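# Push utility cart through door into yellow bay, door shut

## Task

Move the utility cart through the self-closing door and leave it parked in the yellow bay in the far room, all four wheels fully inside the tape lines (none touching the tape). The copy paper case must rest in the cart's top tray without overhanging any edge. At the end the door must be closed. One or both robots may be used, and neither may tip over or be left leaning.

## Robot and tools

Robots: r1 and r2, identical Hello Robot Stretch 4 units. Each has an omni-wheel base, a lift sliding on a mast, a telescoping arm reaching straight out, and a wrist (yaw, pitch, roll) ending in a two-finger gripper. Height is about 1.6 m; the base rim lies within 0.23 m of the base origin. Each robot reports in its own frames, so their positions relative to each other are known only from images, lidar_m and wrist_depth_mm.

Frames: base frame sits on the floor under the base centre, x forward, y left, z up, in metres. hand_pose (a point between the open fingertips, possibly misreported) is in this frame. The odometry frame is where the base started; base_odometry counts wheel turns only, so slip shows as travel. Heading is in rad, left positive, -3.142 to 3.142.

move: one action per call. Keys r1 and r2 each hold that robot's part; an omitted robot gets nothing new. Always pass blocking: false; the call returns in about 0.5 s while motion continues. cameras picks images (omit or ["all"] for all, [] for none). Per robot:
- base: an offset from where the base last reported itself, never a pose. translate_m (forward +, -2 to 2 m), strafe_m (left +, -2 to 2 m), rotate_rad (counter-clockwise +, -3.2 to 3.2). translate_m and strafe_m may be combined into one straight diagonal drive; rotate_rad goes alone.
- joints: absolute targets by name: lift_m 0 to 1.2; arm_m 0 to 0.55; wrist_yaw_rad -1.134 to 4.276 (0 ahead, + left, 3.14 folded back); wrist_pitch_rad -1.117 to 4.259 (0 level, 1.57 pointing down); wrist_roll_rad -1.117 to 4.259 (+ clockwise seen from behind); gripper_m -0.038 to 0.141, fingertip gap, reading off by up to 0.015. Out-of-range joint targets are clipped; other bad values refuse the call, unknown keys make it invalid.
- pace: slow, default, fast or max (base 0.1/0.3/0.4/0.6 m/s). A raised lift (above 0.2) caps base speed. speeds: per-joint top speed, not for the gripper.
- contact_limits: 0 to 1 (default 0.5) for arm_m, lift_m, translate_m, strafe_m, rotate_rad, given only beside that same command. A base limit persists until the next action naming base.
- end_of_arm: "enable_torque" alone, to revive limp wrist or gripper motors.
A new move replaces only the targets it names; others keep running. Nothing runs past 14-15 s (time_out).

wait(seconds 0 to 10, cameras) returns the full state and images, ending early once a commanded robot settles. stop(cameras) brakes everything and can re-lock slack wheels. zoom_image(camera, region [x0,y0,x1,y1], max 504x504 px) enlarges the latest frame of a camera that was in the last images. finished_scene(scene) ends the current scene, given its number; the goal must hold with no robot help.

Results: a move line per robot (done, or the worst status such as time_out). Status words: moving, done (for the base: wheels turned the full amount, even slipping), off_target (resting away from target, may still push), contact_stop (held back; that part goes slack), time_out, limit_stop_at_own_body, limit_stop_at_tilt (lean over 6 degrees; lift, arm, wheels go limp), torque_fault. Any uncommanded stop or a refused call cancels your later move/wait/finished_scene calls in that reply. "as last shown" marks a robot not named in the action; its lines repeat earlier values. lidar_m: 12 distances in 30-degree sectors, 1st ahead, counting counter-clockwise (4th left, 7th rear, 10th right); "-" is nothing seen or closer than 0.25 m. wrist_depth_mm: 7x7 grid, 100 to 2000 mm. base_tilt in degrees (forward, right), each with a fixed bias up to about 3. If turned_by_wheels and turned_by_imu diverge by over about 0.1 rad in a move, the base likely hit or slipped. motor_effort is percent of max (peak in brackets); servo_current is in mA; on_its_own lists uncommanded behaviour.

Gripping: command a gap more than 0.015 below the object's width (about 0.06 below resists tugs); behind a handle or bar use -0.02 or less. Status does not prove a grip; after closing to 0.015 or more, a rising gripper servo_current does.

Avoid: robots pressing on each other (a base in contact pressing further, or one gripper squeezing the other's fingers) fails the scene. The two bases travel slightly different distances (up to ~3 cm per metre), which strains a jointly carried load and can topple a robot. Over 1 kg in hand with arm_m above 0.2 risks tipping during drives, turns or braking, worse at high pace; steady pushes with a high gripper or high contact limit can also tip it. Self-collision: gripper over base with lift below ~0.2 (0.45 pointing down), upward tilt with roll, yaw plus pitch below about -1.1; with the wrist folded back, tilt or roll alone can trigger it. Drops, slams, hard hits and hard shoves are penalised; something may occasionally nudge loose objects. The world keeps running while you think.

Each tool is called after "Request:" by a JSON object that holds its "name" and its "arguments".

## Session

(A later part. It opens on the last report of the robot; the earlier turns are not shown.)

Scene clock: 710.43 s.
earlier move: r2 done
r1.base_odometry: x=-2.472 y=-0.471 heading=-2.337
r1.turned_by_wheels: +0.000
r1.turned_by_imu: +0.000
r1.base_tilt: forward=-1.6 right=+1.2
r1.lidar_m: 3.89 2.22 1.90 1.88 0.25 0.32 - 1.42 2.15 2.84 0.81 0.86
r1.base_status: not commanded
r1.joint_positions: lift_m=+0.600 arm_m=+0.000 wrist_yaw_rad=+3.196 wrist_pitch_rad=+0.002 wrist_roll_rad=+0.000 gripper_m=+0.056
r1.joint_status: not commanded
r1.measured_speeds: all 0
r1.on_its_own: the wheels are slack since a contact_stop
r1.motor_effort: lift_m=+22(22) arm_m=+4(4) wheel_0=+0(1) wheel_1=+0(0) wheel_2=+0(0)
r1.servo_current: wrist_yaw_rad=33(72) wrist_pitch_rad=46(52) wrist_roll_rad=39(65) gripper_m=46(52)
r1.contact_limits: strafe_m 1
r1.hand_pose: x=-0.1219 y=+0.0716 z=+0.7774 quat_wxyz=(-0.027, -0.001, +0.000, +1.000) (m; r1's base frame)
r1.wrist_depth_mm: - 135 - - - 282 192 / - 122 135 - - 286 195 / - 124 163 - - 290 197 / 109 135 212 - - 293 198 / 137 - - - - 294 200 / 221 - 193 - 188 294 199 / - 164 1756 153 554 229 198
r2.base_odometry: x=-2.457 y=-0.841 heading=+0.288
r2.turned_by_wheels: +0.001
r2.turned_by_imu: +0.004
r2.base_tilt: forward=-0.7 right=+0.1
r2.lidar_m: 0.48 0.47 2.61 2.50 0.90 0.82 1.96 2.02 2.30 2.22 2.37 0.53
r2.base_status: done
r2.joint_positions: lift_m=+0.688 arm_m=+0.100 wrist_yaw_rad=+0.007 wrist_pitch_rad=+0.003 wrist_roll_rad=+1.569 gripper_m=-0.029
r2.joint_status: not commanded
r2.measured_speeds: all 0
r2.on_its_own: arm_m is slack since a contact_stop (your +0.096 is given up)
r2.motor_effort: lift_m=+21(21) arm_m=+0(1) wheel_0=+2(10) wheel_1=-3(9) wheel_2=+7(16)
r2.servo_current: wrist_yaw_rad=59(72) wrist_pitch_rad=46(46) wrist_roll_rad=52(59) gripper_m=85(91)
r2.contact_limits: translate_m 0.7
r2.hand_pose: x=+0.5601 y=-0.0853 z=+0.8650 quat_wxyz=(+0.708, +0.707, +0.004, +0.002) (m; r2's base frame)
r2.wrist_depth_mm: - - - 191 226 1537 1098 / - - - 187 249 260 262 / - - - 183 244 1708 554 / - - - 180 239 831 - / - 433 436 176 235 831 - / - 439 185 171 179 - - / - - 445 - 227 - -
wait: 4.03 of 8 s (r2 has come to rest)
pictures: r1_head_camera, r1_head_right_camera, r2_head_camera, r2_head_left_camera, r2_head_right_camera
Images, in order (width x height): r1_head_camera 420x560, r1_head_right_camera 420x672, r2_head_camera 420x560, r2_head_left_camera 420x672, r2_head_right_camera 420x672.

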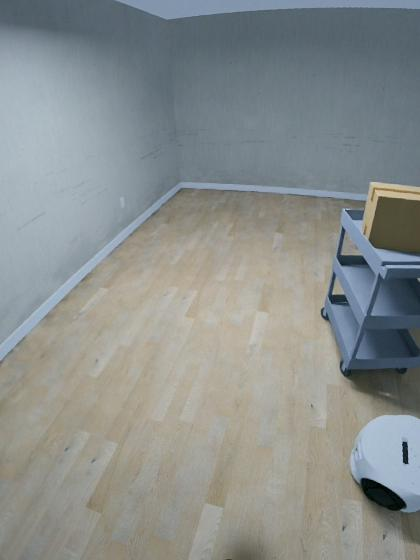

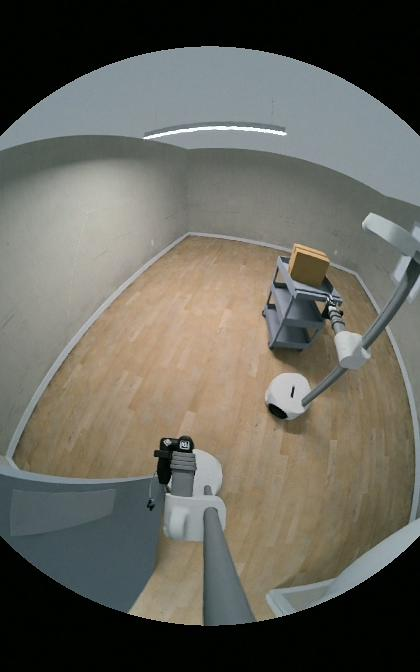

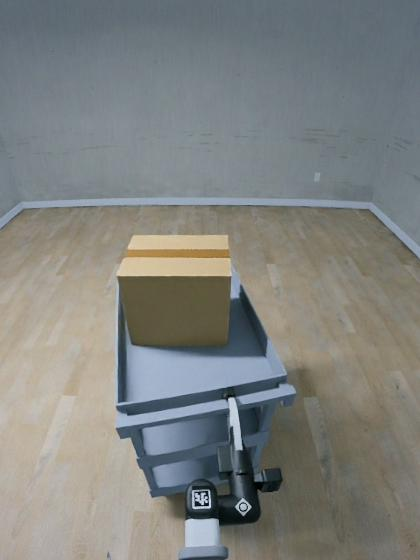

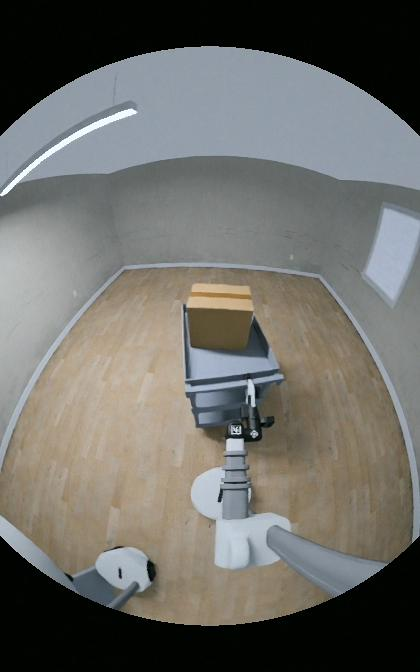

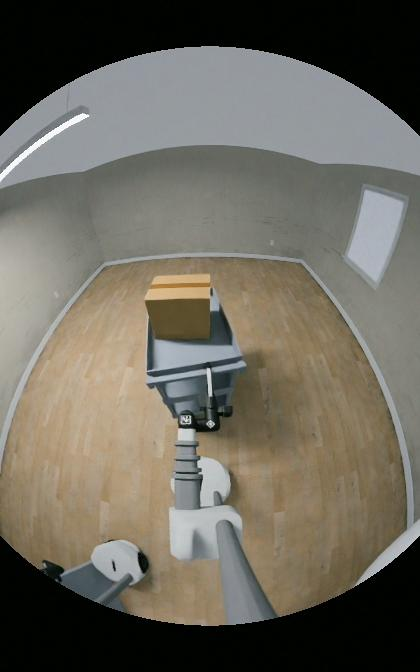

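Request:
{"name": "move", "arguments": {"blocking": false, "r2": {"base":{"translate_m":-0.3,"strafe_m":0.06},"pace":"slow","contact_limits":{"translate_m":0.7}}, "cameras": []}}

Request:
{"name": "wait", "arguments": {"seconds": 8, "cameras": ["r2_head_camera","r2_head_left_camera","r2_head_right_camera","r1_head_right_camera"]}}

Scene clock: 729.27 s.
move: r2 moving
r1: as last shown
r1.base_tilt: forward=-1.6 right=+1.3
r1.lidar_m: 3.93 2.23 1.89 1.90 0.25 0.29 - 1.44 2.15 2.83 0.80 0.83
r1.on_its_own: the wheels are slack since a contact_stop
r1.servo_current: wrist_yaw_rad=46(72) wrist_pitch_rad=52(52) wrist_roll_rad=46(72) gripper_m=39(46)
r1.contact_limits: strafe_m 1
r1.wrist_depth_mm: - 135 - - - 281 192 / - 122 135 - - 285 195 / - 124 163 - - 289 197 / 109 135 213 - - 291 197 / 137 - - - - 296 198 / 221 - 193 - 187 294 200 / - 163 1756 153 564 229 198
r2.base_odometry: x=-2.470 y=-0.842 heading=+0.288
r2.turned_by_wheels: +0.000
r2.turned_by_imu: +0.000
r2.base_tilt: forward=-0.7 right=+0.1
r2.lidar_m: 0.46 0.45 2.59 2.51 0.86 0.82 1.91 2.02 2.31 2.22 2.33 0.52
r2.base_status: translate_m moving; strafe_m moving
r2.joint_positions: lift_m=+0.688 arm_m=+0.100 wrist_yaw_rad=+0.007 wrist_pitch_rad=+0.003 wrist_roll_rad=+1.569 gripper_m=-0.029
r2.joint_status: not commanded
r2.measured_speeds: translate_m=-0.049 strafe_m=+0.009 rotate_rad=-0.005 lift_m=+0.000 arm_m=+0.000 wrist_yaw_rad=-0.002 wrist_pitch_rad=+0.000 wrist_roll_rad=+0.000
r2.on_its_own: arm_m is slack since a contact_stop (your +0.096 is given up)
r2.motor_effort: lift_m=+21(21) arm_m=+0(0) wheel_0=-3(6) wheel_1=-6(6) wheel_2=+11(15)
r2.servo_current: wrist_yaw_rad=65(78) wrist_pitch_rad=39(52) wrist_roll_rad=46(59) gripper_m=85(91)
r2.contact_limits: translate_m 0.7
r2.hand_pose: x=+0.5601 y=-0.0853 z=+0.8650 quat_wxyz=(+0.708, +0.707, +0.004, +0.001) (m; r2's base frame)
r2.wrist_depth_mm: - - - 190 229 1537 1118 / - - - 187 249 266 265 / - - - 182 245 1708 512 / - - - 179 239 820 - / - 433 433 176 236 831 - / - 442 185 172 179 - - / - 442 445 - 226 - -
pictures: none
No camera images: "cameras" was empty.

Scene clock: 733.10 s.
earlier move: r2 done
r1.base_odometry: x=-2.472 y=-0.471 heading=-2.337
r1.turned_by_wheels: +0.000
r1.turned_by_imu: +0.000
r1.base_tilt: forward=-1.6 right=+1.3
r1.lidar_m: 3.92 2.22 1.88 1.88 0.25 0.31 - 1.41 2.15 0.73 0.56 0.70
r1.base_status: not commanded
r1.joint_positions: lift_m=+0.600 arm_m=+0.000 wrist_yaw_rad=+3.196 wrist_pitch_rad=+0.002 wrist_roll_rad=+0.000 gripper_m=+0.056
r1.joint_status: not commanded
r1.measured_speeds: all 0
r1.on_its_own: the wheels are slack since a contact_stop
r1.motor_effort: lift_m=+22(22) arm_m=+4(4) wheel_0=+0(1) wheel_1=+0(1) wheel_2=+0(0)
r1.servo_current: wrist_yaw_rad=46(72) wrist_pitch_rad=39(52) wrist_roll_rad=46(72) gripper_m=46(52)
r1.contact_limits: strafe_m 1
r1.hand_pose: x=-0.1219 y=+0.0716 z=+0.7774 quat_wxyz=(-0.027, -0.001, +0.000, +1.000) (m; r1's base frame)
r1.wrist_depth_mm: - 134 - - - 282 193 / - 122 135 - - 286 195 / - 124 163 - - 289 197 / 109 135 212 - - 293 198 / 137 - - - - 294 198 / 221 - 194 - 187 296 200 / - 163 1756 153 564 229 199
r2.base_odometry: x=-2.762 y=-0.869 heading=+0.288
r2.turned_by_wheels: -0.001
r2.turned_by_imu: -0.002
r2.base_tilt: forward=-0.7 right=+0.0
r2.lidar_m: 0.51 0.58 2.56 2.47 0.57 0.59 1.68 1.69 2.36 2.26 2.41 0.49
r2.base_status: done
r2.joint_positions: lift_m=+0.688 arm_m=+0.100 wrist_yaw_rad=-0.002 wrist_pitch_rad=+0.003 wrist_roll_rad=+1.569 gripper_m=-0.029
r2.joint_status: not commanded
r2.measured_speeds: all 0
r2.on_its_own: arm_m is slack since a contact_stop (your +0.096 is given up)
r2.motor_effort: lift_m=+21(21) arm_m=+0(1) wheel_0=-8(16) wheel_1=-7(9) wheel_2=+4(15)
r2.servo_current: wrist_yaw_rad=52(78) wrist_pitch_rad=39(52) wrist_roll_rad=52(59) gripper_m=78(91)
r2.contact_limits: translate_m 0.7
r2.hand_pose: x=+0.5593 y=-0.0881 z=+0.8650 quat_wxyz=(+0.708, +0.707, +0.000, -0.002) (m; r2's base frame)
r2.wrist_depth_mm: - - - 138 194 218 216 / - - - 143 201 - - / - 424 415 148 209 - - / - 436 436 158 219 820 - / - 488 469 165 228 - - / - - 185 171 179 - - / - - - - - 1576 -
wait: 3.83 of 8 s (r2 has come to rest)
pictures: r1_head_right_camera, r2_head_camera, r2_head_left_camera, r2_head_right_camera
Images, in order (width x height): r1_head_right_camera 420x672, r2_head_camera 420x560, r2_head_left_camera 420x672, r2_head_right_camera 420x672.

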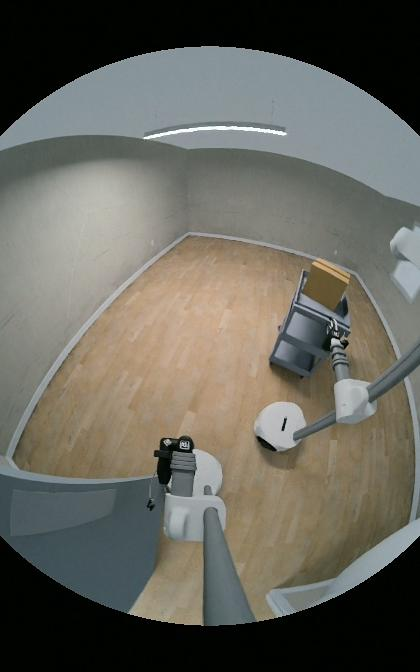

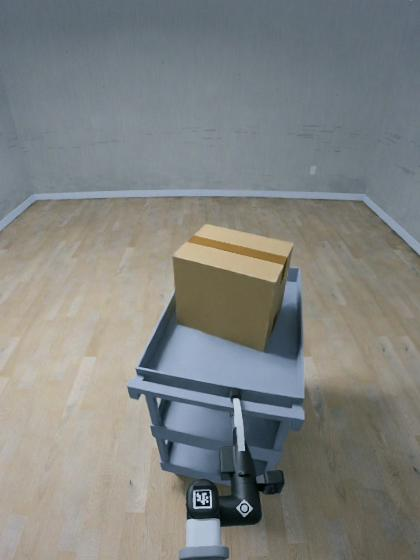

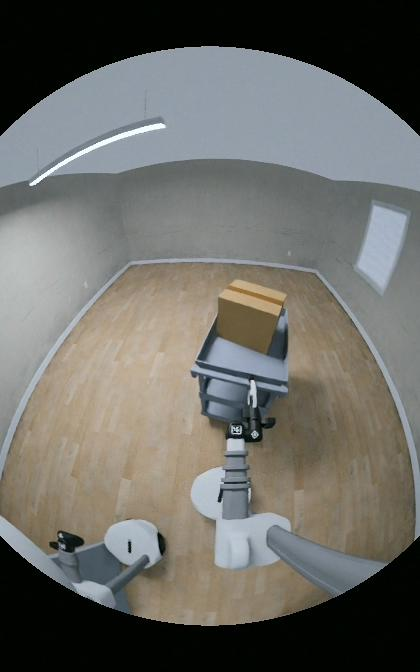

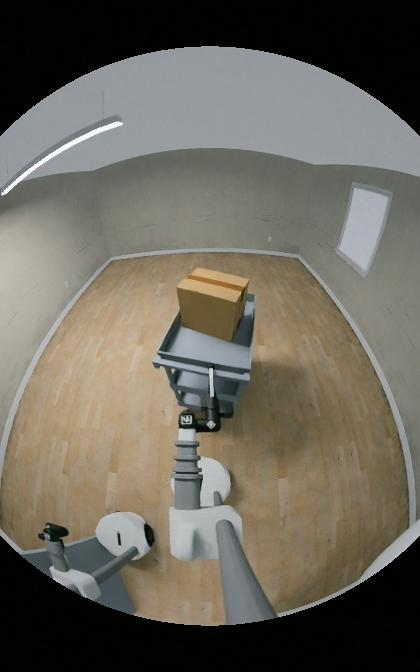

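Request:
{"name": "move", "arguments": {"blocking": false, "r2": {"base":{"translate_m":-0.35,"strafe_m":0.03},"pace":"slow","contact_limits":{"translate_m":0.5}}, "cameras": []}}

Request:
{"name": "wait", "arguments": {"seconds": 8, "cameras": ["r2_head_camera","r2_head_left_camera","r2_head_right_camera","r1_head_right_camera"]}}

Scene clock: 741.53 s.
move: r2 moving
r1: as last shown
r1.lidar_m: 3.91 2.24 1.89 1.90 0.25 0.30 - 1.42 2.15 0.68 0.55 0.70
r1.on_its_own: the wheels are slack since a contact_stop
r1.motor_effort: lift_m=+22(22) arm_m=+4(4) wheel_0=-1(1) wheel_1=+0(0) wheel_2=+0(0)
r1.servo_current: wrist_yaw_rad=46(65) wrist_pitch_rad=46(46) wrist_roll_rad=59(59) gripper_m=46(46)
r1.contact_limits: strafe_m 1
r1.wrist_depth_mm: - 134 - - - 282 191 / - 122 135 - - 286 195 / - 123 163 - - 287 197 / 109 135 212 - - 293 198 / 137 - - - - 294 199 / 221 - 194 - 187 296 199 / - 164 1708 153 559 229 199
r2.base_odometry: x=-2.774 y=-0.871 heading=+0.287
r2.turned_by_wheels: +0.000
r2.turned_by_imu: +0.000
r2.base_tilt: forward=-0.6 right=+0.1
r2.lidar_m: 0.50 0.60 2.56 2.47 0.56 0.57 1.67 1.68 2.32 2.27 2.42 0.48
r2.base_status: translate_m moving; strafe_m moving
r2.joint_positions: lift_m=+0.688 arm_m=+0.100 wrist_yaw_rad=-0.002 wrist_pitch_rad=+0.003 wrist_roll_rad=+1.569 gripper_m=-0.029
r2.joint_status: not commanded
r2.measured_speeds: translate_m=-0.049 strafe_m=+0.004 rotate_rad=+0.001 lift_m=+0.000 arm_m=+0.000 wrist_yaw_rad=+0.000 wrist_pitch_rad=+0.000 wrist_roll_rad=+0.000
r2.on_its_own: arm_m is slack since a contact_stop (your +0.096 is given up)
r2.motor_effort: lift_m=+21(21) arm_m=+0(0) wheel_0=-10(14) wheel_1=-6(10) wheel_2=+11(12)
r2.servo_current: wrist_yaw_rad=52(52) wrist_pitch_rad=33(46) wrist_roll_rad=52(52) gripper_m=85(91)
r2.contact_limits: translate_m 0.5
r2.hand_pose: x=+0.5593 y=-0.0881 z=+0.8650 quat_wxyz=(+0.708, +0.707, +0.000, -0.002) (m; r2's base frame)
r2.wrist_depth_mm: - - - 135 191 603 - / - - - 141 200 - - / - 413 410 147 208 - - / - 439 433 157 217 - - / - - 477 164 228 - - / - - 186 171 179 - - / - - - - - 1618 -
pictures: none
No camera images: "cameras" was empty.

Scene clock: 745.83 s.
earlier move: r2 done
r1.base_odometry: x=-2.472 y=-0.471 heading=-2.337
r1.turned_by_wheels: +0.000
r1.turned_by_imu: +0.000
r1.base_tilt: forward=-1.6 right=+1.3
r1.lidar_m: 3.92 2.20 1.90 1.90 0.25 0.28 - 1.42 0.51 0.35 0.39 0.92
r1.base_status: not commanded
r1.joint_positions: lift_m=+0.600 arm_m=+0.000 wrist_yaw_rad=+3.196 wrist_pitch_rad=+0.002 wrist_roll_rad=+0.000 gripper_m=+0.056
r1.joint_status: not commanded
r1.measured_speeds: all 0
r1.on_its_own: the wheels are slack since a contact_stop
r1.motor_effort: lift_m=+22(22) arm_m=+4(4) wheel_0=+0(1) wheel_1=+0(0) wheel_2=+0(0)
r1.servo_current: wrist_yaw_rad=65(78) wrist_pitch_rad=39(52) wrist_roll_rad=59(72) gripper_m=39(46)
r1.contact_limits: strafe_m 1
r1.hand_pose: x=-0.1219 y=+0.0716 z=+0.7774 quat_wxyz=(-0.027, -0.001, +0.000, +1.000) (m; r1's base frame)
r1.wrist_depth_mm: - 134 - - - 282 193 / - 122 135 - - 286 195 / - 124 163 - - 287 198 / 109 135 212 - - 293 198 / 137 - - - - 294 199 / 222 - 194 - 188 296 199 / - 164 1708 153 554 229 199
r2.base_odometry: x=-3.106 y=-0.939 heading=+0.287
r2.turned_by_wheels: +0.000
r2.turned_by_imu: +0.001
r2.base_tilt: forward=-0.7 right=+0.1
r2.lidar_m: 0.54 3.39 2.53 0.36 0.38 0.97 1.42 1.36 1.87 2.28 2.43 0.45
r2.base_status: done
r2.joint_positions: lift_m=+0.688 arm_m=+0.100 wrist_yaw_rad=+0.000 wrist_pitch_rad=+0.003 wrist_roll_rad=+1.569 gripper_m=-0.029
r2.joint_status: not commanded
r2.measured_speeds: all 0
r2.on_its_own: arm_m is slack since a contact_stop (your +0.096 is given up)
r2.motor_effort: lift_m=+21(21) arm_m=+0(1) wheel_0=-4(14) wheel_1=-4(10) wheel_2=+7(13)
r2.servo_current: wrist_yaw_rad=46(65) wrist_pitch_rad=33(52) wrist_roll_rad=46(65) gripper_m=85(91)
r2.contact_limits: translate_m 0.5
r2.hand_pose: x=+0.5595 y=-0.0876 z=+0.8650 quat_wxyz=(+0.708, +0.707, +0.001, -0.001) (m; r2's base frame)
r2.wrist_depth_mm: - 342 342 - 139 - - / - 362 364 - 151 - - / - 436 424 - 169 - - / - - 504 108 191 - - / - - - 127 220 1708 - / - - 185 150 178 1499 496 / - - - - - 410 455
wait: 4.30 of 8 s (r2 has come to rest)
pictures: r1_head_right_camera, r2_head_camera, r2_head_left_camera, r2_head_right_camera
Images, in order (width x height): r1_head_right_camera 420x672, r2_head_camera 420x560, r2_head_left_camera 420x672, r2_head_right_camera 420x672.

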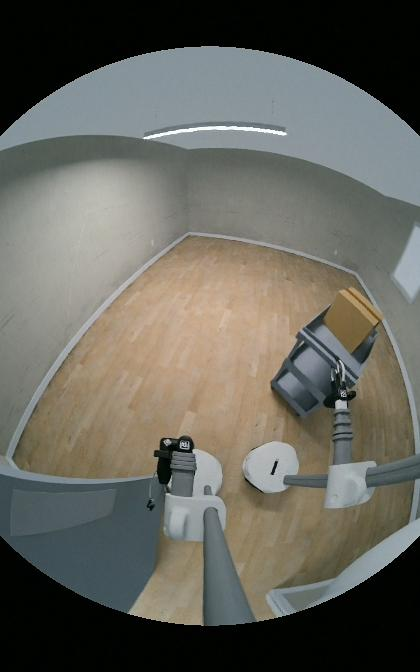

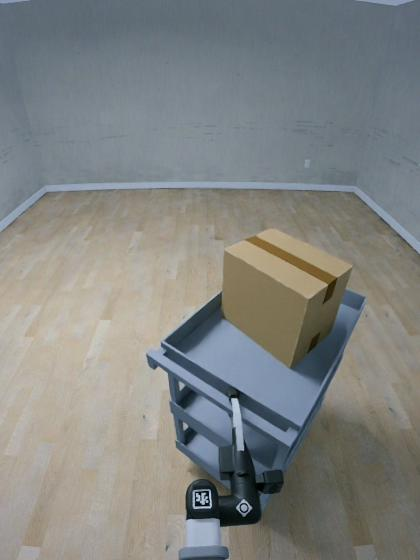

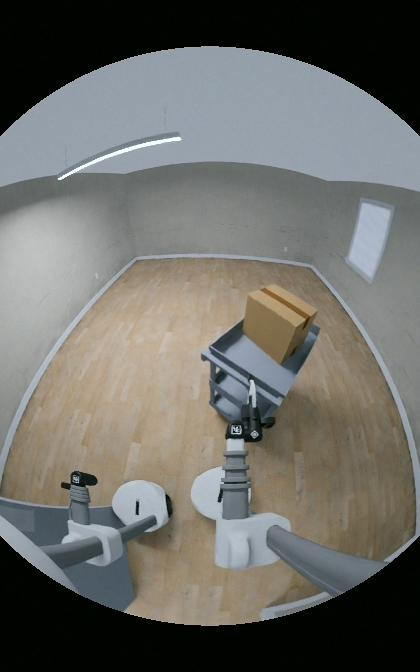

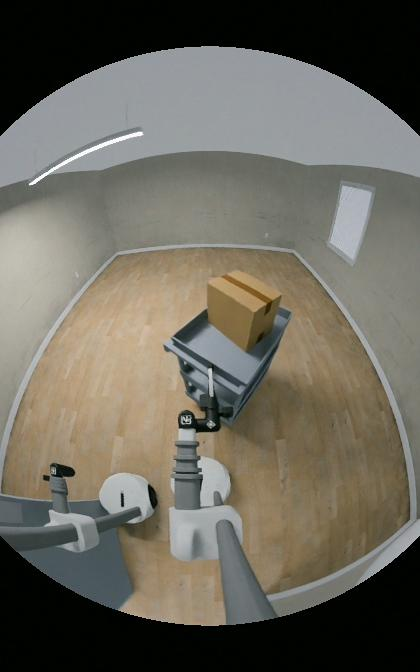

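Request:
{"name": "move", "arguments": {"blocking": false, "r2": {"base":{"rotate_rad":-0.5},"pace":"slow","contact_limits":{"rotate_rad":0.8}}, "cameras": []}}

Request:
{"name": "wait", "arguments": {"seconds": 4, "cameras": ["r2_head_camera","r2_head_left_camera","r2_head_right_camera"]}}

Scene clock: 759.40 s.
move: r2 moving
r1: as last shown
r1.lidar_m: 3.90 2.21 1.87 1.91 0.25 0.29 - 1.43 2.12 0.34 0.41 0.92
r1.on_its_own: the wheels are slack since a contact_stop
r1.motor_effort: lift_m=+22(22) arm_m=+4(4) wheel_0=+0(0) wheel_1=+0(0) wheel_2=+0(0)
r1.servo_current: wrist_yaw_rad=46(65) wrist_pitch_rad=46(46) wrist_roll_rad=39(65) gripper_m=39(46)
r1.contact_limits: strafe_m 1
r1.wrist_depth_mm: - 134 - - - 282 193 / - 122 134 - - 286 195 / - 123 163 - - 290 196 / 109 136 213 - - 294 199 / 137 - - - - 293 199 / 221 - 195 - 188 296 199 / - 163 1661 153 559 230 199
r2.base_odometry: x=-3.106 y=-0.939 heading=+0.164
r2.turned_by_wheels: -0.123
r2.turned_by_imu: -0.118
r2.base_tilt: forward=-0.7 right=+0.0
r2.lidar_m: 0.53 0.67 2.64 0.39 0.36 0.48 - 1.35 1.67 2.29 2.36 0.45
r2.base_status: rotate_rad moving
r2.joint_positions: lift_m=+0.688 arm_m=+0.100 wrist_yaw_rad=+0.015 wrist_pitch_rad=+0.003 wrist_roll_rad=+1.569 gripper_m=-0.029
r2.joint_status: not commanded
r2.measured_speeds: translate_m=-0.002 strafe_m=+0.002 rotate_rad=-0.490 lift_m=+0.000 arm_m=+0.000 wrist_yaw_rad=+0.013 wrist_pitch_rad=+0.000 wrist_roll_rad=+0.000
r2.on_its_own: arm_m is slack since a contact_stop (your +0.096 is given up)
r2.motor_effort: lift_m=+21(21) arm_m=+0(0) wheel_0=+24(24) wheel_1=+14(14) wheel_2=+13(16)
r2.servo_current: wrist_yaw_rad=78(78) wrist_pitch_rad=46(46) wrist_roll_rad=59(59) gripper_m=85(91)
r2.contact_limits: rotate_rad 0.8
r2.hand_pose: x=+0.5608 y=-0.0830 z=+0.8650 quat_wxyz=(+0.708, +0.707, +0.007, +0.004) (m; r2's base frame)
r2.wrist_depth_mm: - 424 424 - - - - / - 362 364 - 160 - - / - 404 399 106 173 - - / - 504 466 117 191 - - / - - 559 131 215 - - / - - - 149 179 1618 512 / - - 179 - - 1576 469
pictures: none
No camera images: "cameras" was empty.

Scene clock: 760.60 s.
earlier move: r2 done
r1.base_odometry: x=-2.472 y=-0.471 heading=-2.337
r1.turned_by_wheels: +0.000
r1.turned_by_imu: +0.000
r1.base_tilt: forward=-1.6 right=+1.3
r1.lidar_m: 3.89 2.20 1.90 1.90 0.25 0.29 - 1.44 0.51 0.34 0.38 1.44
r1.base_status: not commanded
r1.joint_positions: lift_m=+0.600 arm_m=+0.000 wrist_yaw_rad=+3.196 wrist_pitch_rad=+0.002 wrist_roll_rad=+0.000 gripper_m=+0.056
r1.joint_status: not commanded
r1.measured_speeds: all 0
r1.on_its_own: the wheels are slack since a contact_stop
r1.motor_effort: lift_m=+22(22) arm_m=+4(4) wheel_0=+0(1) wheel_1=+0(0) wheel_2=+0(0)
r1.servo_current: wrist_yaw_rad=52(65) wrist_pitch_rad=33(59) wrist_roll_rad=59(65) gripper_m=39(46)
r1.contact_limits: strafe_m 1
r1.hand_pose: x=-0.1219 y=+0.0716 z=+0.7774 quat_wxyz=(-0.027, -0.001, +0.000, +1.000) (m; r1's base frame)
r1.wrist_depth_mm: - 135 - - - 281 192 / - 122 135 - - 286 195 / - 123 163 - - 290 197 / 109 135 213 - - 293 198 / 137 - - - - 296 199 / 222 - 194 - 188 296 200 / - 164 1756 153 559 229 198
r2.base_odometry: x=-3.105 y=-0.939 heading=-0.212
r2.turned_by_wheels: -0.376
r2.turned_by_imu: -0.365
r2.base_tilt: forward=-0.7 right=+0.1
r2.lidar_m: 0.46 0.49 3.30 2.52 0.37 0.38 0.97 1.35 1.32 1.96 2.30 0.52
r2.base_status: done
r2.joint_positions: lift_m=+0.688 arm_m=+0.100 wrist_yaw_rad=+0.003 wrist_pitch_rad=+0.003 wrist_roll_rad=+1.569 gripper_m=-0.029
r2.joint_status: not commanded
r2.measured_speeds: all 0
r2.on_its_own: arm_m is slack since a contact_stop (your +0.096 is given up)
r2.motor_effort: lift_m=+21(21) arm_m=+0(0) wheel_0=+2(24) wheel_1=+3(14) wheel_2=+6(17)
r2.servo_current: wrist_yaw_rad=52(98) wrist_pitch_rad=46(46) wrist_roll_rad=39(59) gripper_m=85(91)
r2.contact_limits: rotate_rad 0.8
r2.hand_pose: x=+0.5597 y=-0.0865 z=+0.8650 quat_wxyz=(+0.708, +0.707, +0.002, +0.000) (m; r2's base frame)
r2.wrist_depth_mm: - - - 189 204 1618 1160 / - - - 186 248 256 256 / - - - 181 243 1661 1118 / - - - 179 238 820 - / - 433 430 176 235 831 - / - 436 185 172 179 - - / - - 445 - 227 - -
wait: 1.20 of 4 s (r2 has come to rest)
pictures: r2_head_camera, r2_head_left_camera, r2_head_right_camera
Images, in order (width x height): r2_head_camera 420x560, r2_head_left_camera 420x672, r2_head_right_camera 420x672.

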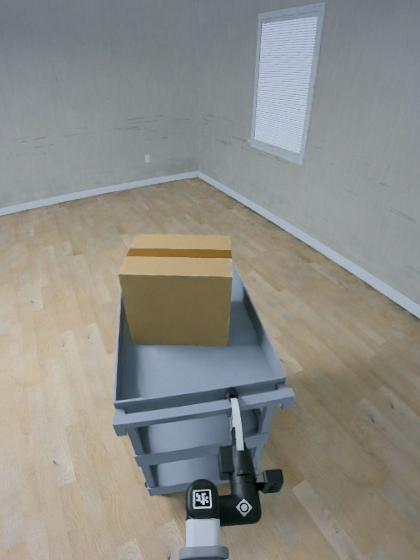

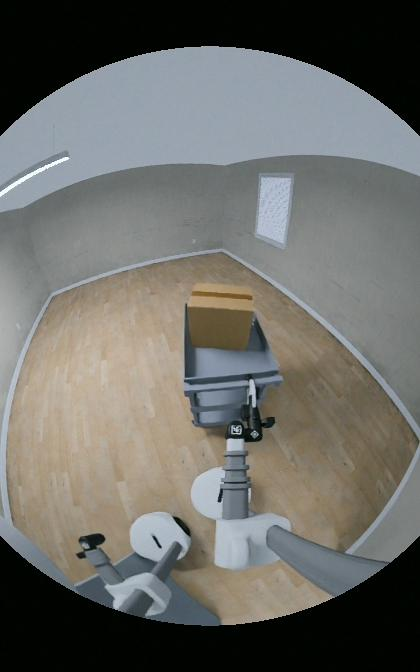

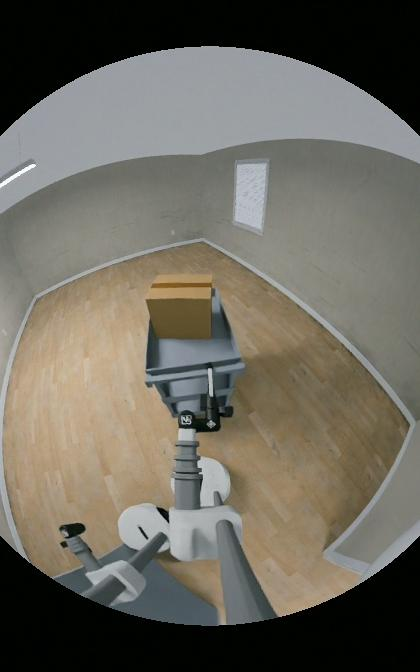

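Request:
{"name": "move", "arguments": {"blocking": false, "r2": {"base":{"translate_m":-0.35,"strafe_m":-0.19},"pace":"slow","contact_limits":{"translate_m":0.5}}, "cameras": []}}

Request:
{"name": "wait", "arguments": {"seconds": 8, "cameras": ["r2_head_camera","r2_head_left_camera","r2_head_right_camera"]}}

Scene clock: 768.47 s.
move: r2 moving
r1: as last shown
r1.lidar_m: 3.89 2.23 1.89 1.89 0.25 0.31 - 1.41 0.46 0.34 0.39 1.46
r1.on_its_own: the wheels are slack since a contact_stop
r1.motor_effort: lift_m=+22(22) arm_m=+4(4) wheel_0=+0(0) wheel_1=+0(0) wheel_2=+0(0)
r1.servo_current: wrist_yaw_rad=59(59) wrist_pitch_rad=33(52) wrist_roll_rad=33(59) gripper_m=39(46)
r1.contact_limits: strafe_m 1
r1.wrist_depth_mm: - 135 - - - 281 192 / - 122 135 - - 286 195 / - 124 163 - - 290 196 / 108 135 213 - - 294 198 / 137 - - - - 296 199 / 220 - 193 - 187 294 199 / - 164 1756 153 554 229 198
r2.base_odometry: x=-3.119 y=-0.943 heading=-0.211
r2.turned_by_wheels: +0.001
r2.turned_by_imu: +0.001
r2.base_tilt: forward=-0.7 right=+0.0
r2.lidar_m: 0.48 0.48 3.29 2.49 0.38 0.37 1.00 1.35 1.33 1.94 2.30 0.54
r2.base_status: translate_m moving; strafe_m moving
r2.joint_positions: lift_m=+0.688 arm_m=+0.100 wrist_yaw_rad=+0.006 wrist_pitch_rad=+0.003 wrist_roll_rad=+1.569 gripper_m=-0.029
r2.joint_status: not commanded
r2.measured_speeds: translate_m=-0.050 strafe_m=-0.026 rotate_rad=+0.000 lift_m=+0.000 arm_m=+0.000 wrist_yaw_rad=+0.019 wrist_pitch_rad=+0.000 wrist_roll_rad=+0.000
r2.on_its_own: arm_m is slack since a contact_stop (your +0.096 is given up)
r2.motor_effort: lift_m=+21(21) arm_m=+0(0) wheel_0=-1(6) wheel_1=-9(9) wheel_2=+17(18)
r2.servo_current: wrist_yaw_rad=46(52) wrist_pitch_rad=46(46) wrist_roll_rad=46(52) gripper_m=98(98)
r2.contact_limits: translate_m 0.5
r2.hand_pose: x=+0.5599 y=-0.0858 z=+0.8650 quat_wxyz=(+0.708, +0.707, +0.003, +0.001) (m; r2's base frame)
r2.wrist_depth_mm: - - - 184 187 1661 1138 / - - - 181 244 252 254 / - - - 179 240 1708 591 / - - - 236 237 842 - / - 436 433 175 234 831 - / - 442 185 172 179 - - / - 452 449 - 229 - -
pictures: none
No camera images: "cameras" was empty.

Scene clock: 773.10 s.
earlier move: r2 done
r1.base_odometry: x=-2.472 y=-0.471 heading=-2.337
r1.turned_by_wheels: +0.000
r1.turned_by_imu: +0.000
r1.base_tilt: forward=-1.6 right=+1.3
r1.lidar_m: 3.93 2.23 1.89 1.87 0.25 0.30 - 0.39 0.37 0.54 0.69 4.73
r1.base_status: not commanded
r1.joint_positions: lift_m=+0.600 arm_m=+0.000 wrist_yaw_rad=+3.196 wrist_pitch_rad=+0.002 wrist_roll_rad=+0.000 gripper_m=+0.056
r1.joint_status: not commanded
r1.measured_speeds: all 0
r1.on_its_own: the wheels are slack since a contact_stop
r1.motor_effort: lift_m=+22(22) arm_m=+4(4) wheel_0=+0(1) wheel_1=+0(0) wheel_2=+0(0)
r1.servo_current: wrist_yaw_rad=59(65) wrist_pitch_rad=33(52) wrist_roll_rad=52(72) gripper_m=46(52)
r1.contact_limits: strafe_m 1
r1.hand_pose: x=-0.1219 y=+0.0716 z=+0.7774 quat_wxyz=(-0.027, -0.001, +0.000, +1.000) (m; r1's base frame)
r1.wrist_depth_mm: - 135 - - - 281 192 / - 122 135 - - 285 195 / - 123 163 - - 289 197 / 109 135 213 - - 293 198 / 137 - - - - 296 199 / 221 - 195 - 188 296 198 / - 164 1708 154 564 229 199
r2.base_odometry: x=-3.487 y=-1.051 heading=-0.212
r2.turned_by_wheels: -0.001
r2.turned_by_imu: -0.001
r2.base_tilt: forward=-0.7 right=+0.1
r2.lidar_m: 0.48 0.54 3.29 0.36 0.38 0.70 0.92 3.80 0.96 1.34 2.27 0.50
r2.base_status: done
r2.joint_positions: lift_m=+0.688 arm_m=+0.100 wrist_yaw_rad=+0.000 wrist_pitch_rad=+0.003 wrist_roll_rad=+1.569 gripper_m=-0.029
r2.joint_status: not commanded
r2.measured_speeds: all 0
r2.on_its_own: arm_m is slack since a contact_stop (your +0.096 is given up)
r2.motor_effort: lift_m=+21(21) arm_m=+0(1) wheel_0=-6(13) wheel_1=-6(10) wheel_2=+4(20)
r2.servo_current: wrist_yaw_rad=46(65) wrist_pitch_rad=39(52) wrist_roll_rad=46(65) gripper_m=91(98)
r2.contact_limits: translate_m 0.5
r2.hand_pose: x=+0.5594 y=-0.0874 z=+0.8650 quat_wxyz=(+0.708, +0.707, +0.001, -0.001) (m; r2's base frame)
r2.wrist_depth_mm: - - - 163 188 229 1098 / - - - 164 224 1464 500 / - - - 167 227 820 - / - 459 430 228 229 831 - / - 449 442 170 231 854 - / - 473 185 171 178 - - / - - 484 - 236 - -
wait: 4.63 of 8 s (r2 has come to rest)
pictures: r2_head_camera, r2_head_left_camera, r2_head_right_camera
Images, in order (width x height): r2_head_camera 420x560, r2_head_left_camera 420x672, r2_head_right_camera 420x672.

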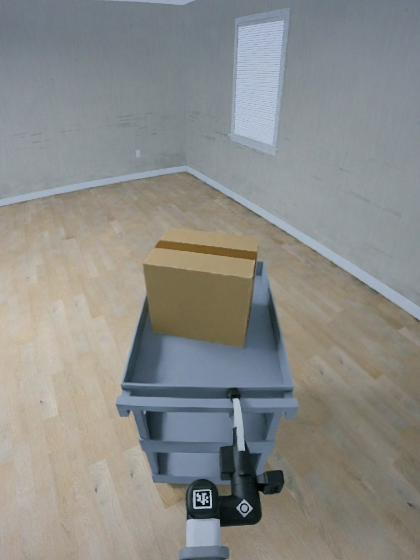

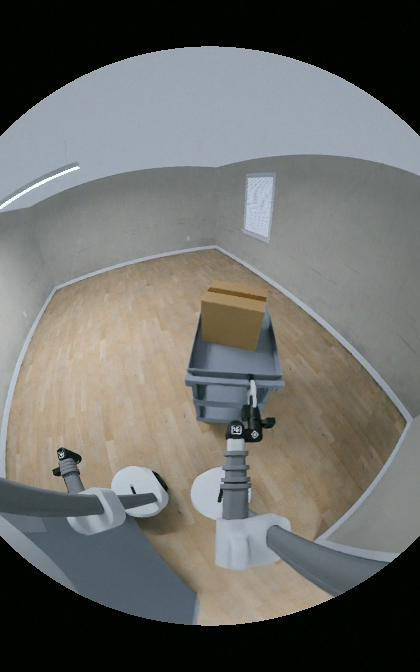

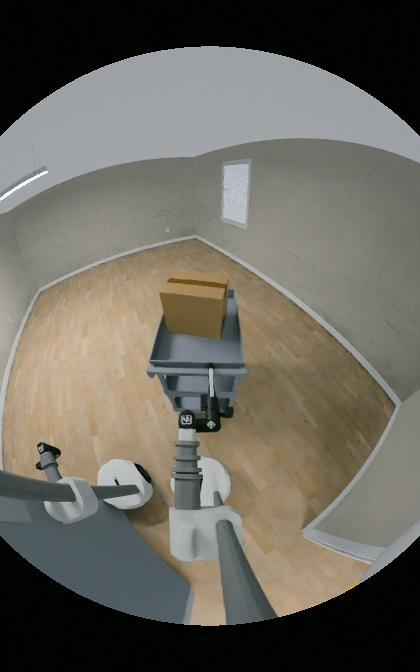

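Request:
{"name": "move", "arguments": {"blocking": false, "r2": {"base":{"translate_m":-0.22,"strafe_m":-0.23},"pace":"slow","contact_limits":{"translate_m":0.5}}, "cameras": []}}

Request:
{"name": "wait", "arguments": {"seconds": 8, "cameras": ["r2_head_camera","r2_head_left_camera","r2_head_right_camera"]}}

Scene clock: 790.03 s.
move: r2 moving
r1: as last shown
r1.lidar_m: 3.90 2.22 1.89 1.89 0.25 0.31 - 0.39 0.38 0.63 0.67 4.74
r1.on_its_own: the wheels are slack since a contact_stop
r1.servo_current: wrist_yaw_rad=33(59) wrist_pitch_rad=39(46) wrist_roll_rad=46(59) gripper_m=39(46)
r1.contact_limits: strafe_m 1
r1.wrist_depth_mm: - 135 - - - 281 193 / - 122 135 - - 283 195 / - 124 163 - - 290 196 / 109 135 213 - - 293 198 / 137 - - - - 293 199 / 220 - 193 - 187 296 198 / - 163 1756 153 564 229 198
r2.base_odometry: x=-3.498 y=-1.058 heading=-0.212
r2.turned_by_wheels: +0.000
r2.turned_by_imu: +0.001
r2.base_tilt: forward=-0.6 right=+0.1
r2.lidar_m: 0.50 0.54 3.34 0.38 0.39 0.71 0.92 3.80 0.91 1.31 2.27 0.50
r2.base_status: translate_m moving; strafe_m moving
r2.joint_positions: lift_m=+0.688 arm_m=+0.100 wrist_yaw_rad=+0.000 wrist_pitch_rad=+0.003 wrist_roll_rad=+1.569 gripper_m=-0.029
r2.joint_status: not commanded
r2.measured_speeds: translate_m=-0.035 strafe_m=-0.036 rotate_rad=+0.000 lift_m=+0.000 arm_m=+0.000 wrist_yaw_rad=+0.000 wrist_pitch_rad=+0.000 wrist_roll_rad=+0.000
r2.on_its_own: arm_m is slack since a contact_stop (your +0.096 is given up)
r2.motor_effort: lift_m=+21(21) arm_m=+0(1) wheel_0=+2(4) wheel_1=-9(12) wheel_2=+12(12)
r2.servo_current: wrist_yaw_rad=46(52) wrist_pitch_rad=39(46) wrist_roll_rad=46(52) gripper_m=85(91)
r2.contact_limits: translate_m 0.5
r2.hand_pose: x=+0.5594 y=-0.0874 z=+0.8650 quat_wxyz=(+0.708, +0.707, +0.001, -0.001) (m; r2's base frame)
r2.wrist_depth_mm: - - - 160 186 228 1098 / - - - 162 222 1464 399 / - - - 165 225 820 - / - 488 430 167 227 831 - / - 449 449 170 230 842 - / - - 185 171 178 - - / - - 488 - 236 - -
pictures: none
No camera images: "cameras" was empty.

Scene clock: 793.97 s.
earlier move: r2 done
r1.base_odometry: x=-2.472 y=-0.471 heading=-2.337
r1.turned_by_wheels: +0.000
r1.turned_by_imu: +0.000
r1.base_tilt: forward=-1.6 right=+1.3
r1.lidar_m: 3.87 2.21 1.90 1.90 0.25 0.30 - 0.58 0.60 0.67 1.05 4.73
r1.base_status: not commanded
r1.joint_positions: lift_m=+0.600 arm_m=+0.000 wrist_yaw_rad=+3.196 wrist_pitch_rad=+0.002 wrist_roll_rad=+0.000 gripper_m=+0.056
r1.joint_status: not commanded
r1.measured_speeds: all 0
r1.on_its_own: the wheels are slack since a contact_stop
r1.motor_effort: lift_m=+22(22) arm_m=+4(4) wheel_0=+0(1) wheel_1=+0(0) wheel_2=+0(0)
r1.servo_current: wrist_yaw_rad=52(72) wrist_pitch_rad=46(52) wrist_roll_rad=39(65) gripper_m=39(46)
r1.contact_limits: strafe_m 1
r1.hand_pose: x=-0.1219 y=+0.0716 z=+0.7774 quat_wxyz=(-0.027, -0.001, +0.000, +1.000) (m; r1's base frame)
r1.wrist_depth_mm: - 134 - - - 282 193 / - 122 134 - - 286 194 / - 124 162 - - 290 197 / 108 135 213 - - 293 197 / 214 - - - - 294 199 / 223 - 193 - 188 296 199 / 221 164 1708 153 559 229 199
r2.base_odometry: x=-3.750 y=-1.230 heading=-0.211
r2.turned_by_wheels: +0.001
r2.turned_by_imu: +0.003
r2.base_tilt: forward=-0.7 right=+0.1
r2.lidar_m: 0.48 0.53 0.58 0.59 0.74 0.77 3.58 3.53 0.63 0.91 2.16 0.53
r2.base_status: done
r2.joint_positions: lift_m=+0.688 arm_m=+0.100 wrist_yaw_rad=+0.005 wrist_pitch_rad=+0.003 wrist_roll_rad=+1.569 gripper_m=-0.029
r2.joint_status: not commanded
r2.measured_speeds: all 0
r2.on_its_own: arm_m is slack since a contact_stop (your +0.096 is given up)
r2.motor_effort: lift_m=+21(21) arm_m=+0(1) wheel_0=+9(14) wheel_1=-2(12) wheel_2=+9(14)
r2.servo_current: wrist_yaw_rad=46(65) wrist_pitch_rad=46(52) wrist_roll_rad=39(65) gripper_m=91(91)
r2.contact_limits: translate_m 0.5
r2.hand_pose: x=+0.5598 y=-0.0860 z=+0.8650 quat_wxyz=(+0.708, +0.707, +0.003, +0.001) (m; r2's base frame)
r2.wrist_depth_mm: - - - 164 196 1397 1138 / - - - 165 225 247 245 / - - - 167 227 820 - / - 554 427 228 229 842 - / - 445 445 170 230 831 - / - 466 185 171 179 - - / - - 480 - 236 - -
wait: 3.93 of 8 s (r2 has come to rest)
pictures: r2_head_camera, r2_head_left_camera, r2_head_right_camera
Images, in order (width x height): r2_head_camera 420x560, r2_head_left_camera 420x672, r2_head_right_camera 420x672.

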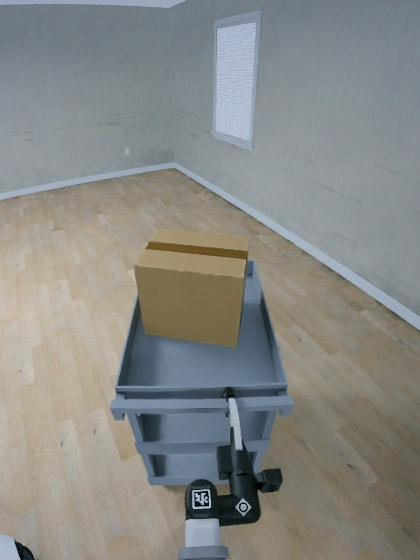

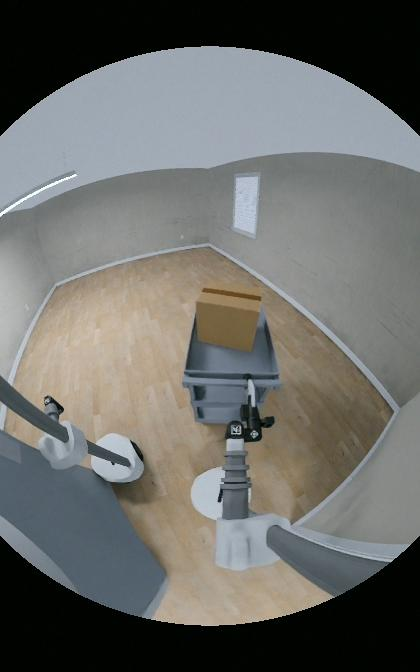

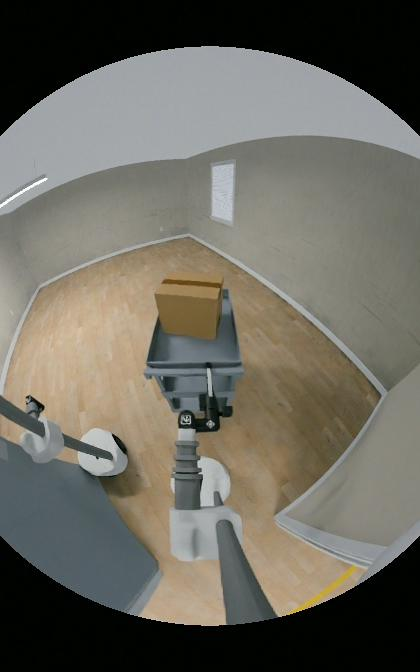

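Request:
{"name": "move", "arguments": {"blocking": false, "r2": {"base":{"translate_m":-0.45},"pace":"slow","contact_limits":{"translate_m":0.5}}, "cameras": []}}

Request:
{"name": "wait", "arguments": {"seconds": 8, "cameras": ["r2_head_camera","r2_head_left_camera","r2_head_right_camera"]}}

Scene clock: 814.70 s.
move: r2 moving
r1: as last shown
r1.lidar_m: 3.93 2.22 1.90 1.90 0.25 0.30 - 0.61 0.65 0.68 1.09 4.73
r1.on_its_own: the wheels are slack since a contact_stop
r1.motor_effort: lift_m=+22(22) arm_m=+4(4) wheel_0=+0(0) wheel_1=+0(0) wheel_2=+0(0)
r1.servo_current: wrist_yaw_rad=72(72) wrist_pitch_rad=39(46) wrist_roll_rad=46(59) gripper_m=39(46)
r1.contact_limits: strafe_m 1
r1.wrist_depth_mm: - 134 - - - 282 192 / - 122 134 - - 285 194 / - 123 163 - - 287 197 / 109 135 212 - - 293 198 / 213 - - - - 293 199 / 223 - 194 - 187 296 199 / 221 164 1708 153 564 229 199
r2.base_odometry: x=-3.762 y=-1.227 heading=-0.211
r2.turned_by_wheels: +0.000
r2.turned_by_imu: +0.000
r2.base_tilt: forward=-0.7 right=+0.1
r2.lidar_m: 0.50 0.54 0.60 0.59 0.74 0.75 3.61 3.49 0.66 0.87 2.16 0.51
r2.base_status: translate_m moving
r2.joint_positions: lift_m=+0.688 arm_m=+0.100 wrist_yaw_rad=+0.005 wrist_pitch_rad=+0.003 wrist_roll_rad=+1.569 gripper_m=-0.029
r2.joint_status: not commanded
r2.measured_speeds: translate_m=-0.048 strafe_m=+0.000 rotate_rad=-0.004 lift_m=+0.000 arm_m=+0.000 wrist_yaw_rad=+0.000 wrist_pitch_rad=+0.000 wrist_roll_rad=+0.000
r2.on_its_own: arm_m is slack since a contact_stop (your +0.096 is given up)
r2.motor_effort: lift_m=+21(21) arm_m=+0(0) wheel_0=-6(9) wheel_1=-8(8) wheel_2=+13(14)
r2.servo_current: wrist_yaw_rad=46(52) wrist_pitch_rad=39(46) wrist_roll_rad=46(46) gripper_m=85(91)
r2.contact_limits: translate_m 0.5
r2.hand_pose: x=+0.5598 y=-0.0860 z=+0.8650 quat_wxyz=(+0.708, +0.707, +0.003, +0.001) (m; r2's base frame)
r2.wrist_depth_mm: - - - 165 184 232 1098 / - - - 167 227 253 252 / - - - 167 228 798 - / - 549 430 229 229 831 - / - 449 439 170 231 842 - / - 462 185 172 179 - - / - - 480 - 235 - -
pictures: none
No camera images: "cameras" was empty.

Scene clock: 819.97 s.
earlier move: r2 done
r1.base_odometry: x=-2.472 y=-0.471 heading=-2.337
r1.turned_by_wheels: +0.000
r1.turned_by_imu: +0.000
r1.base_tilt: forward=-1.6 right=+1.3
r1.lidar_m: 3.92 2.23 1.90 1.90 0.25 0.32 0.79 0.83 0.63 0.95 3.26 4.71
r1.base_status: not commanded
r1.joint_positions: lift_m=+0.600 arm_m=+0.000 wrist_yaw_rad=+3.196 wrist_pitch_rad=+0.002 wrist_roll_rad=+0.000 gripper_m=+0.056
r1.joint_status: not commanded
r1.measured_speeds: all 0
r1.on_its_own: the wheels are slack since a contact_stop
r1.motor_effort: lift_m=+22(22) arm_m=+4(4) wheel_0=+0(1) wheel_1=+0(1) wheel_2=+0(0)
r1.servo_current: wrist_yaw_rad=46(72) wrist_pitch_rad=46(52) wrist_roll_rad=39(72) gripper_m=39(52)
r1.contact_limits: strafe_m 1
r1.hand_pose: x=-0.1219 y=+0.0716 z=+0.7774 quat_wxyz=(-0.027, -0.001, +0.000, +1.000) (m; r1's base frame)
r1.wrist_depth_mm: - 134 - - - 283 192 / - 122 135 - - 285 195 / - 123 162 - - 289 196 / 109 135 213 - - 291 198 / 137 - - - - 294 199 / 220 - 194 - 187 297 199 / - 164 1205 153 564 229 199
r2.base_odometry: x=-4.190 y=-1.135 heading=-0.212
r2.turned_by_wheels: +0.000
r2.turned_by_imu: -0.001
r2.base_tilt: forward=-0.7 right=+0.0
r2.lidar_m: 0.53 0.69 0.79 0.52 0.49 0.49 3.19 3.14 3.12 0.53 0.93 0.46
r2.base_status: done
r2.joint_positions: lift_m=+0.688 arm_m=+0.100 wrist_yaw_rad=-0.002 wrist_pitch_rad=+0.003 wrist_roll_rad=+1.569 gripper_m=-0.029
r2.joint_status: not commanded
r2.measured_speeds: all 0
r2.on_its_own: arm_m is slack since a contact_stop (your +0.096 is given up)
r2.motor_effort: lift_m=+21(21) arm_m=+0(1) wheel_0=-7(15) wheel_1=-5(9) wheel_2=+4(14)
r2.servo_current: wrist_yaw_rad=46(65) wrist_pitch_rad=46(46) wrist_roll_rad=46(65) gripper_m=85(91)
r2.contact_limits: translate_m 0.5
r2.hand_pose: x=+0.5592 y=-0.0879 z=+0.8650 quat_wxyz=(+0.708, +0.707, +0.000, -0.002) (m; r2's base frame)
r2.wrist_depth_mm: - - 492 103 161 - - / - 384 379 113 171 - - / - 404 404 119 185 - - / - 492 462 131 203 - - / - - 544 145 223 - - / - - 185 165 178 1576 - / - - - - - 1576 484
wait: 5.27 of 8 s (r2 has come to rest)
pictures: r2_head_camera, r2_head_left_camera, r2_head_right_camera
Images, in order (width x height): r2_head_camera 420x560, r2_head_left_camera 420x672, r2_head_right_camera 420x672.

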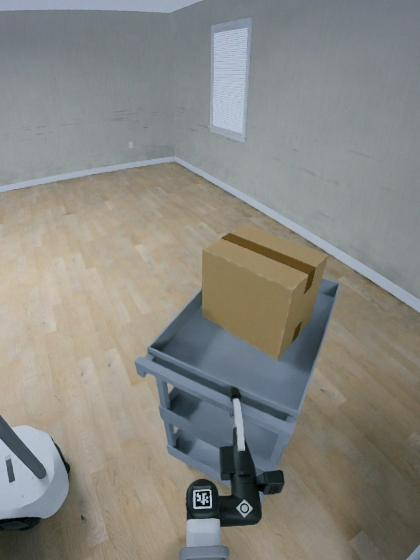

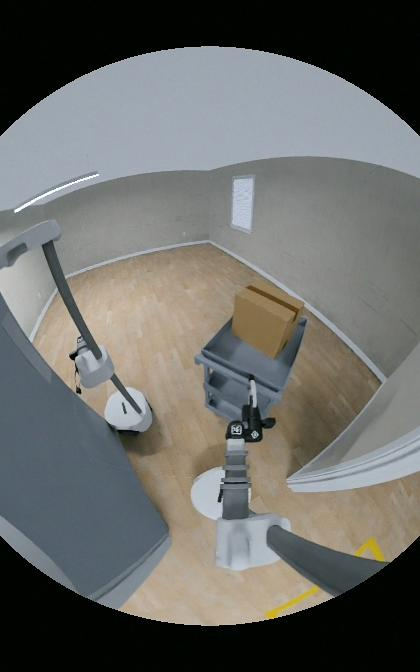

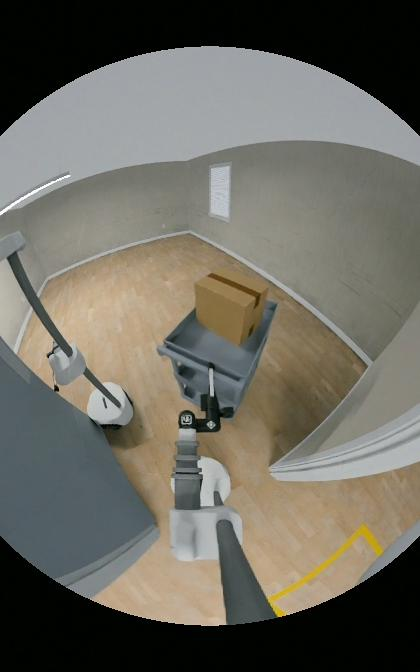

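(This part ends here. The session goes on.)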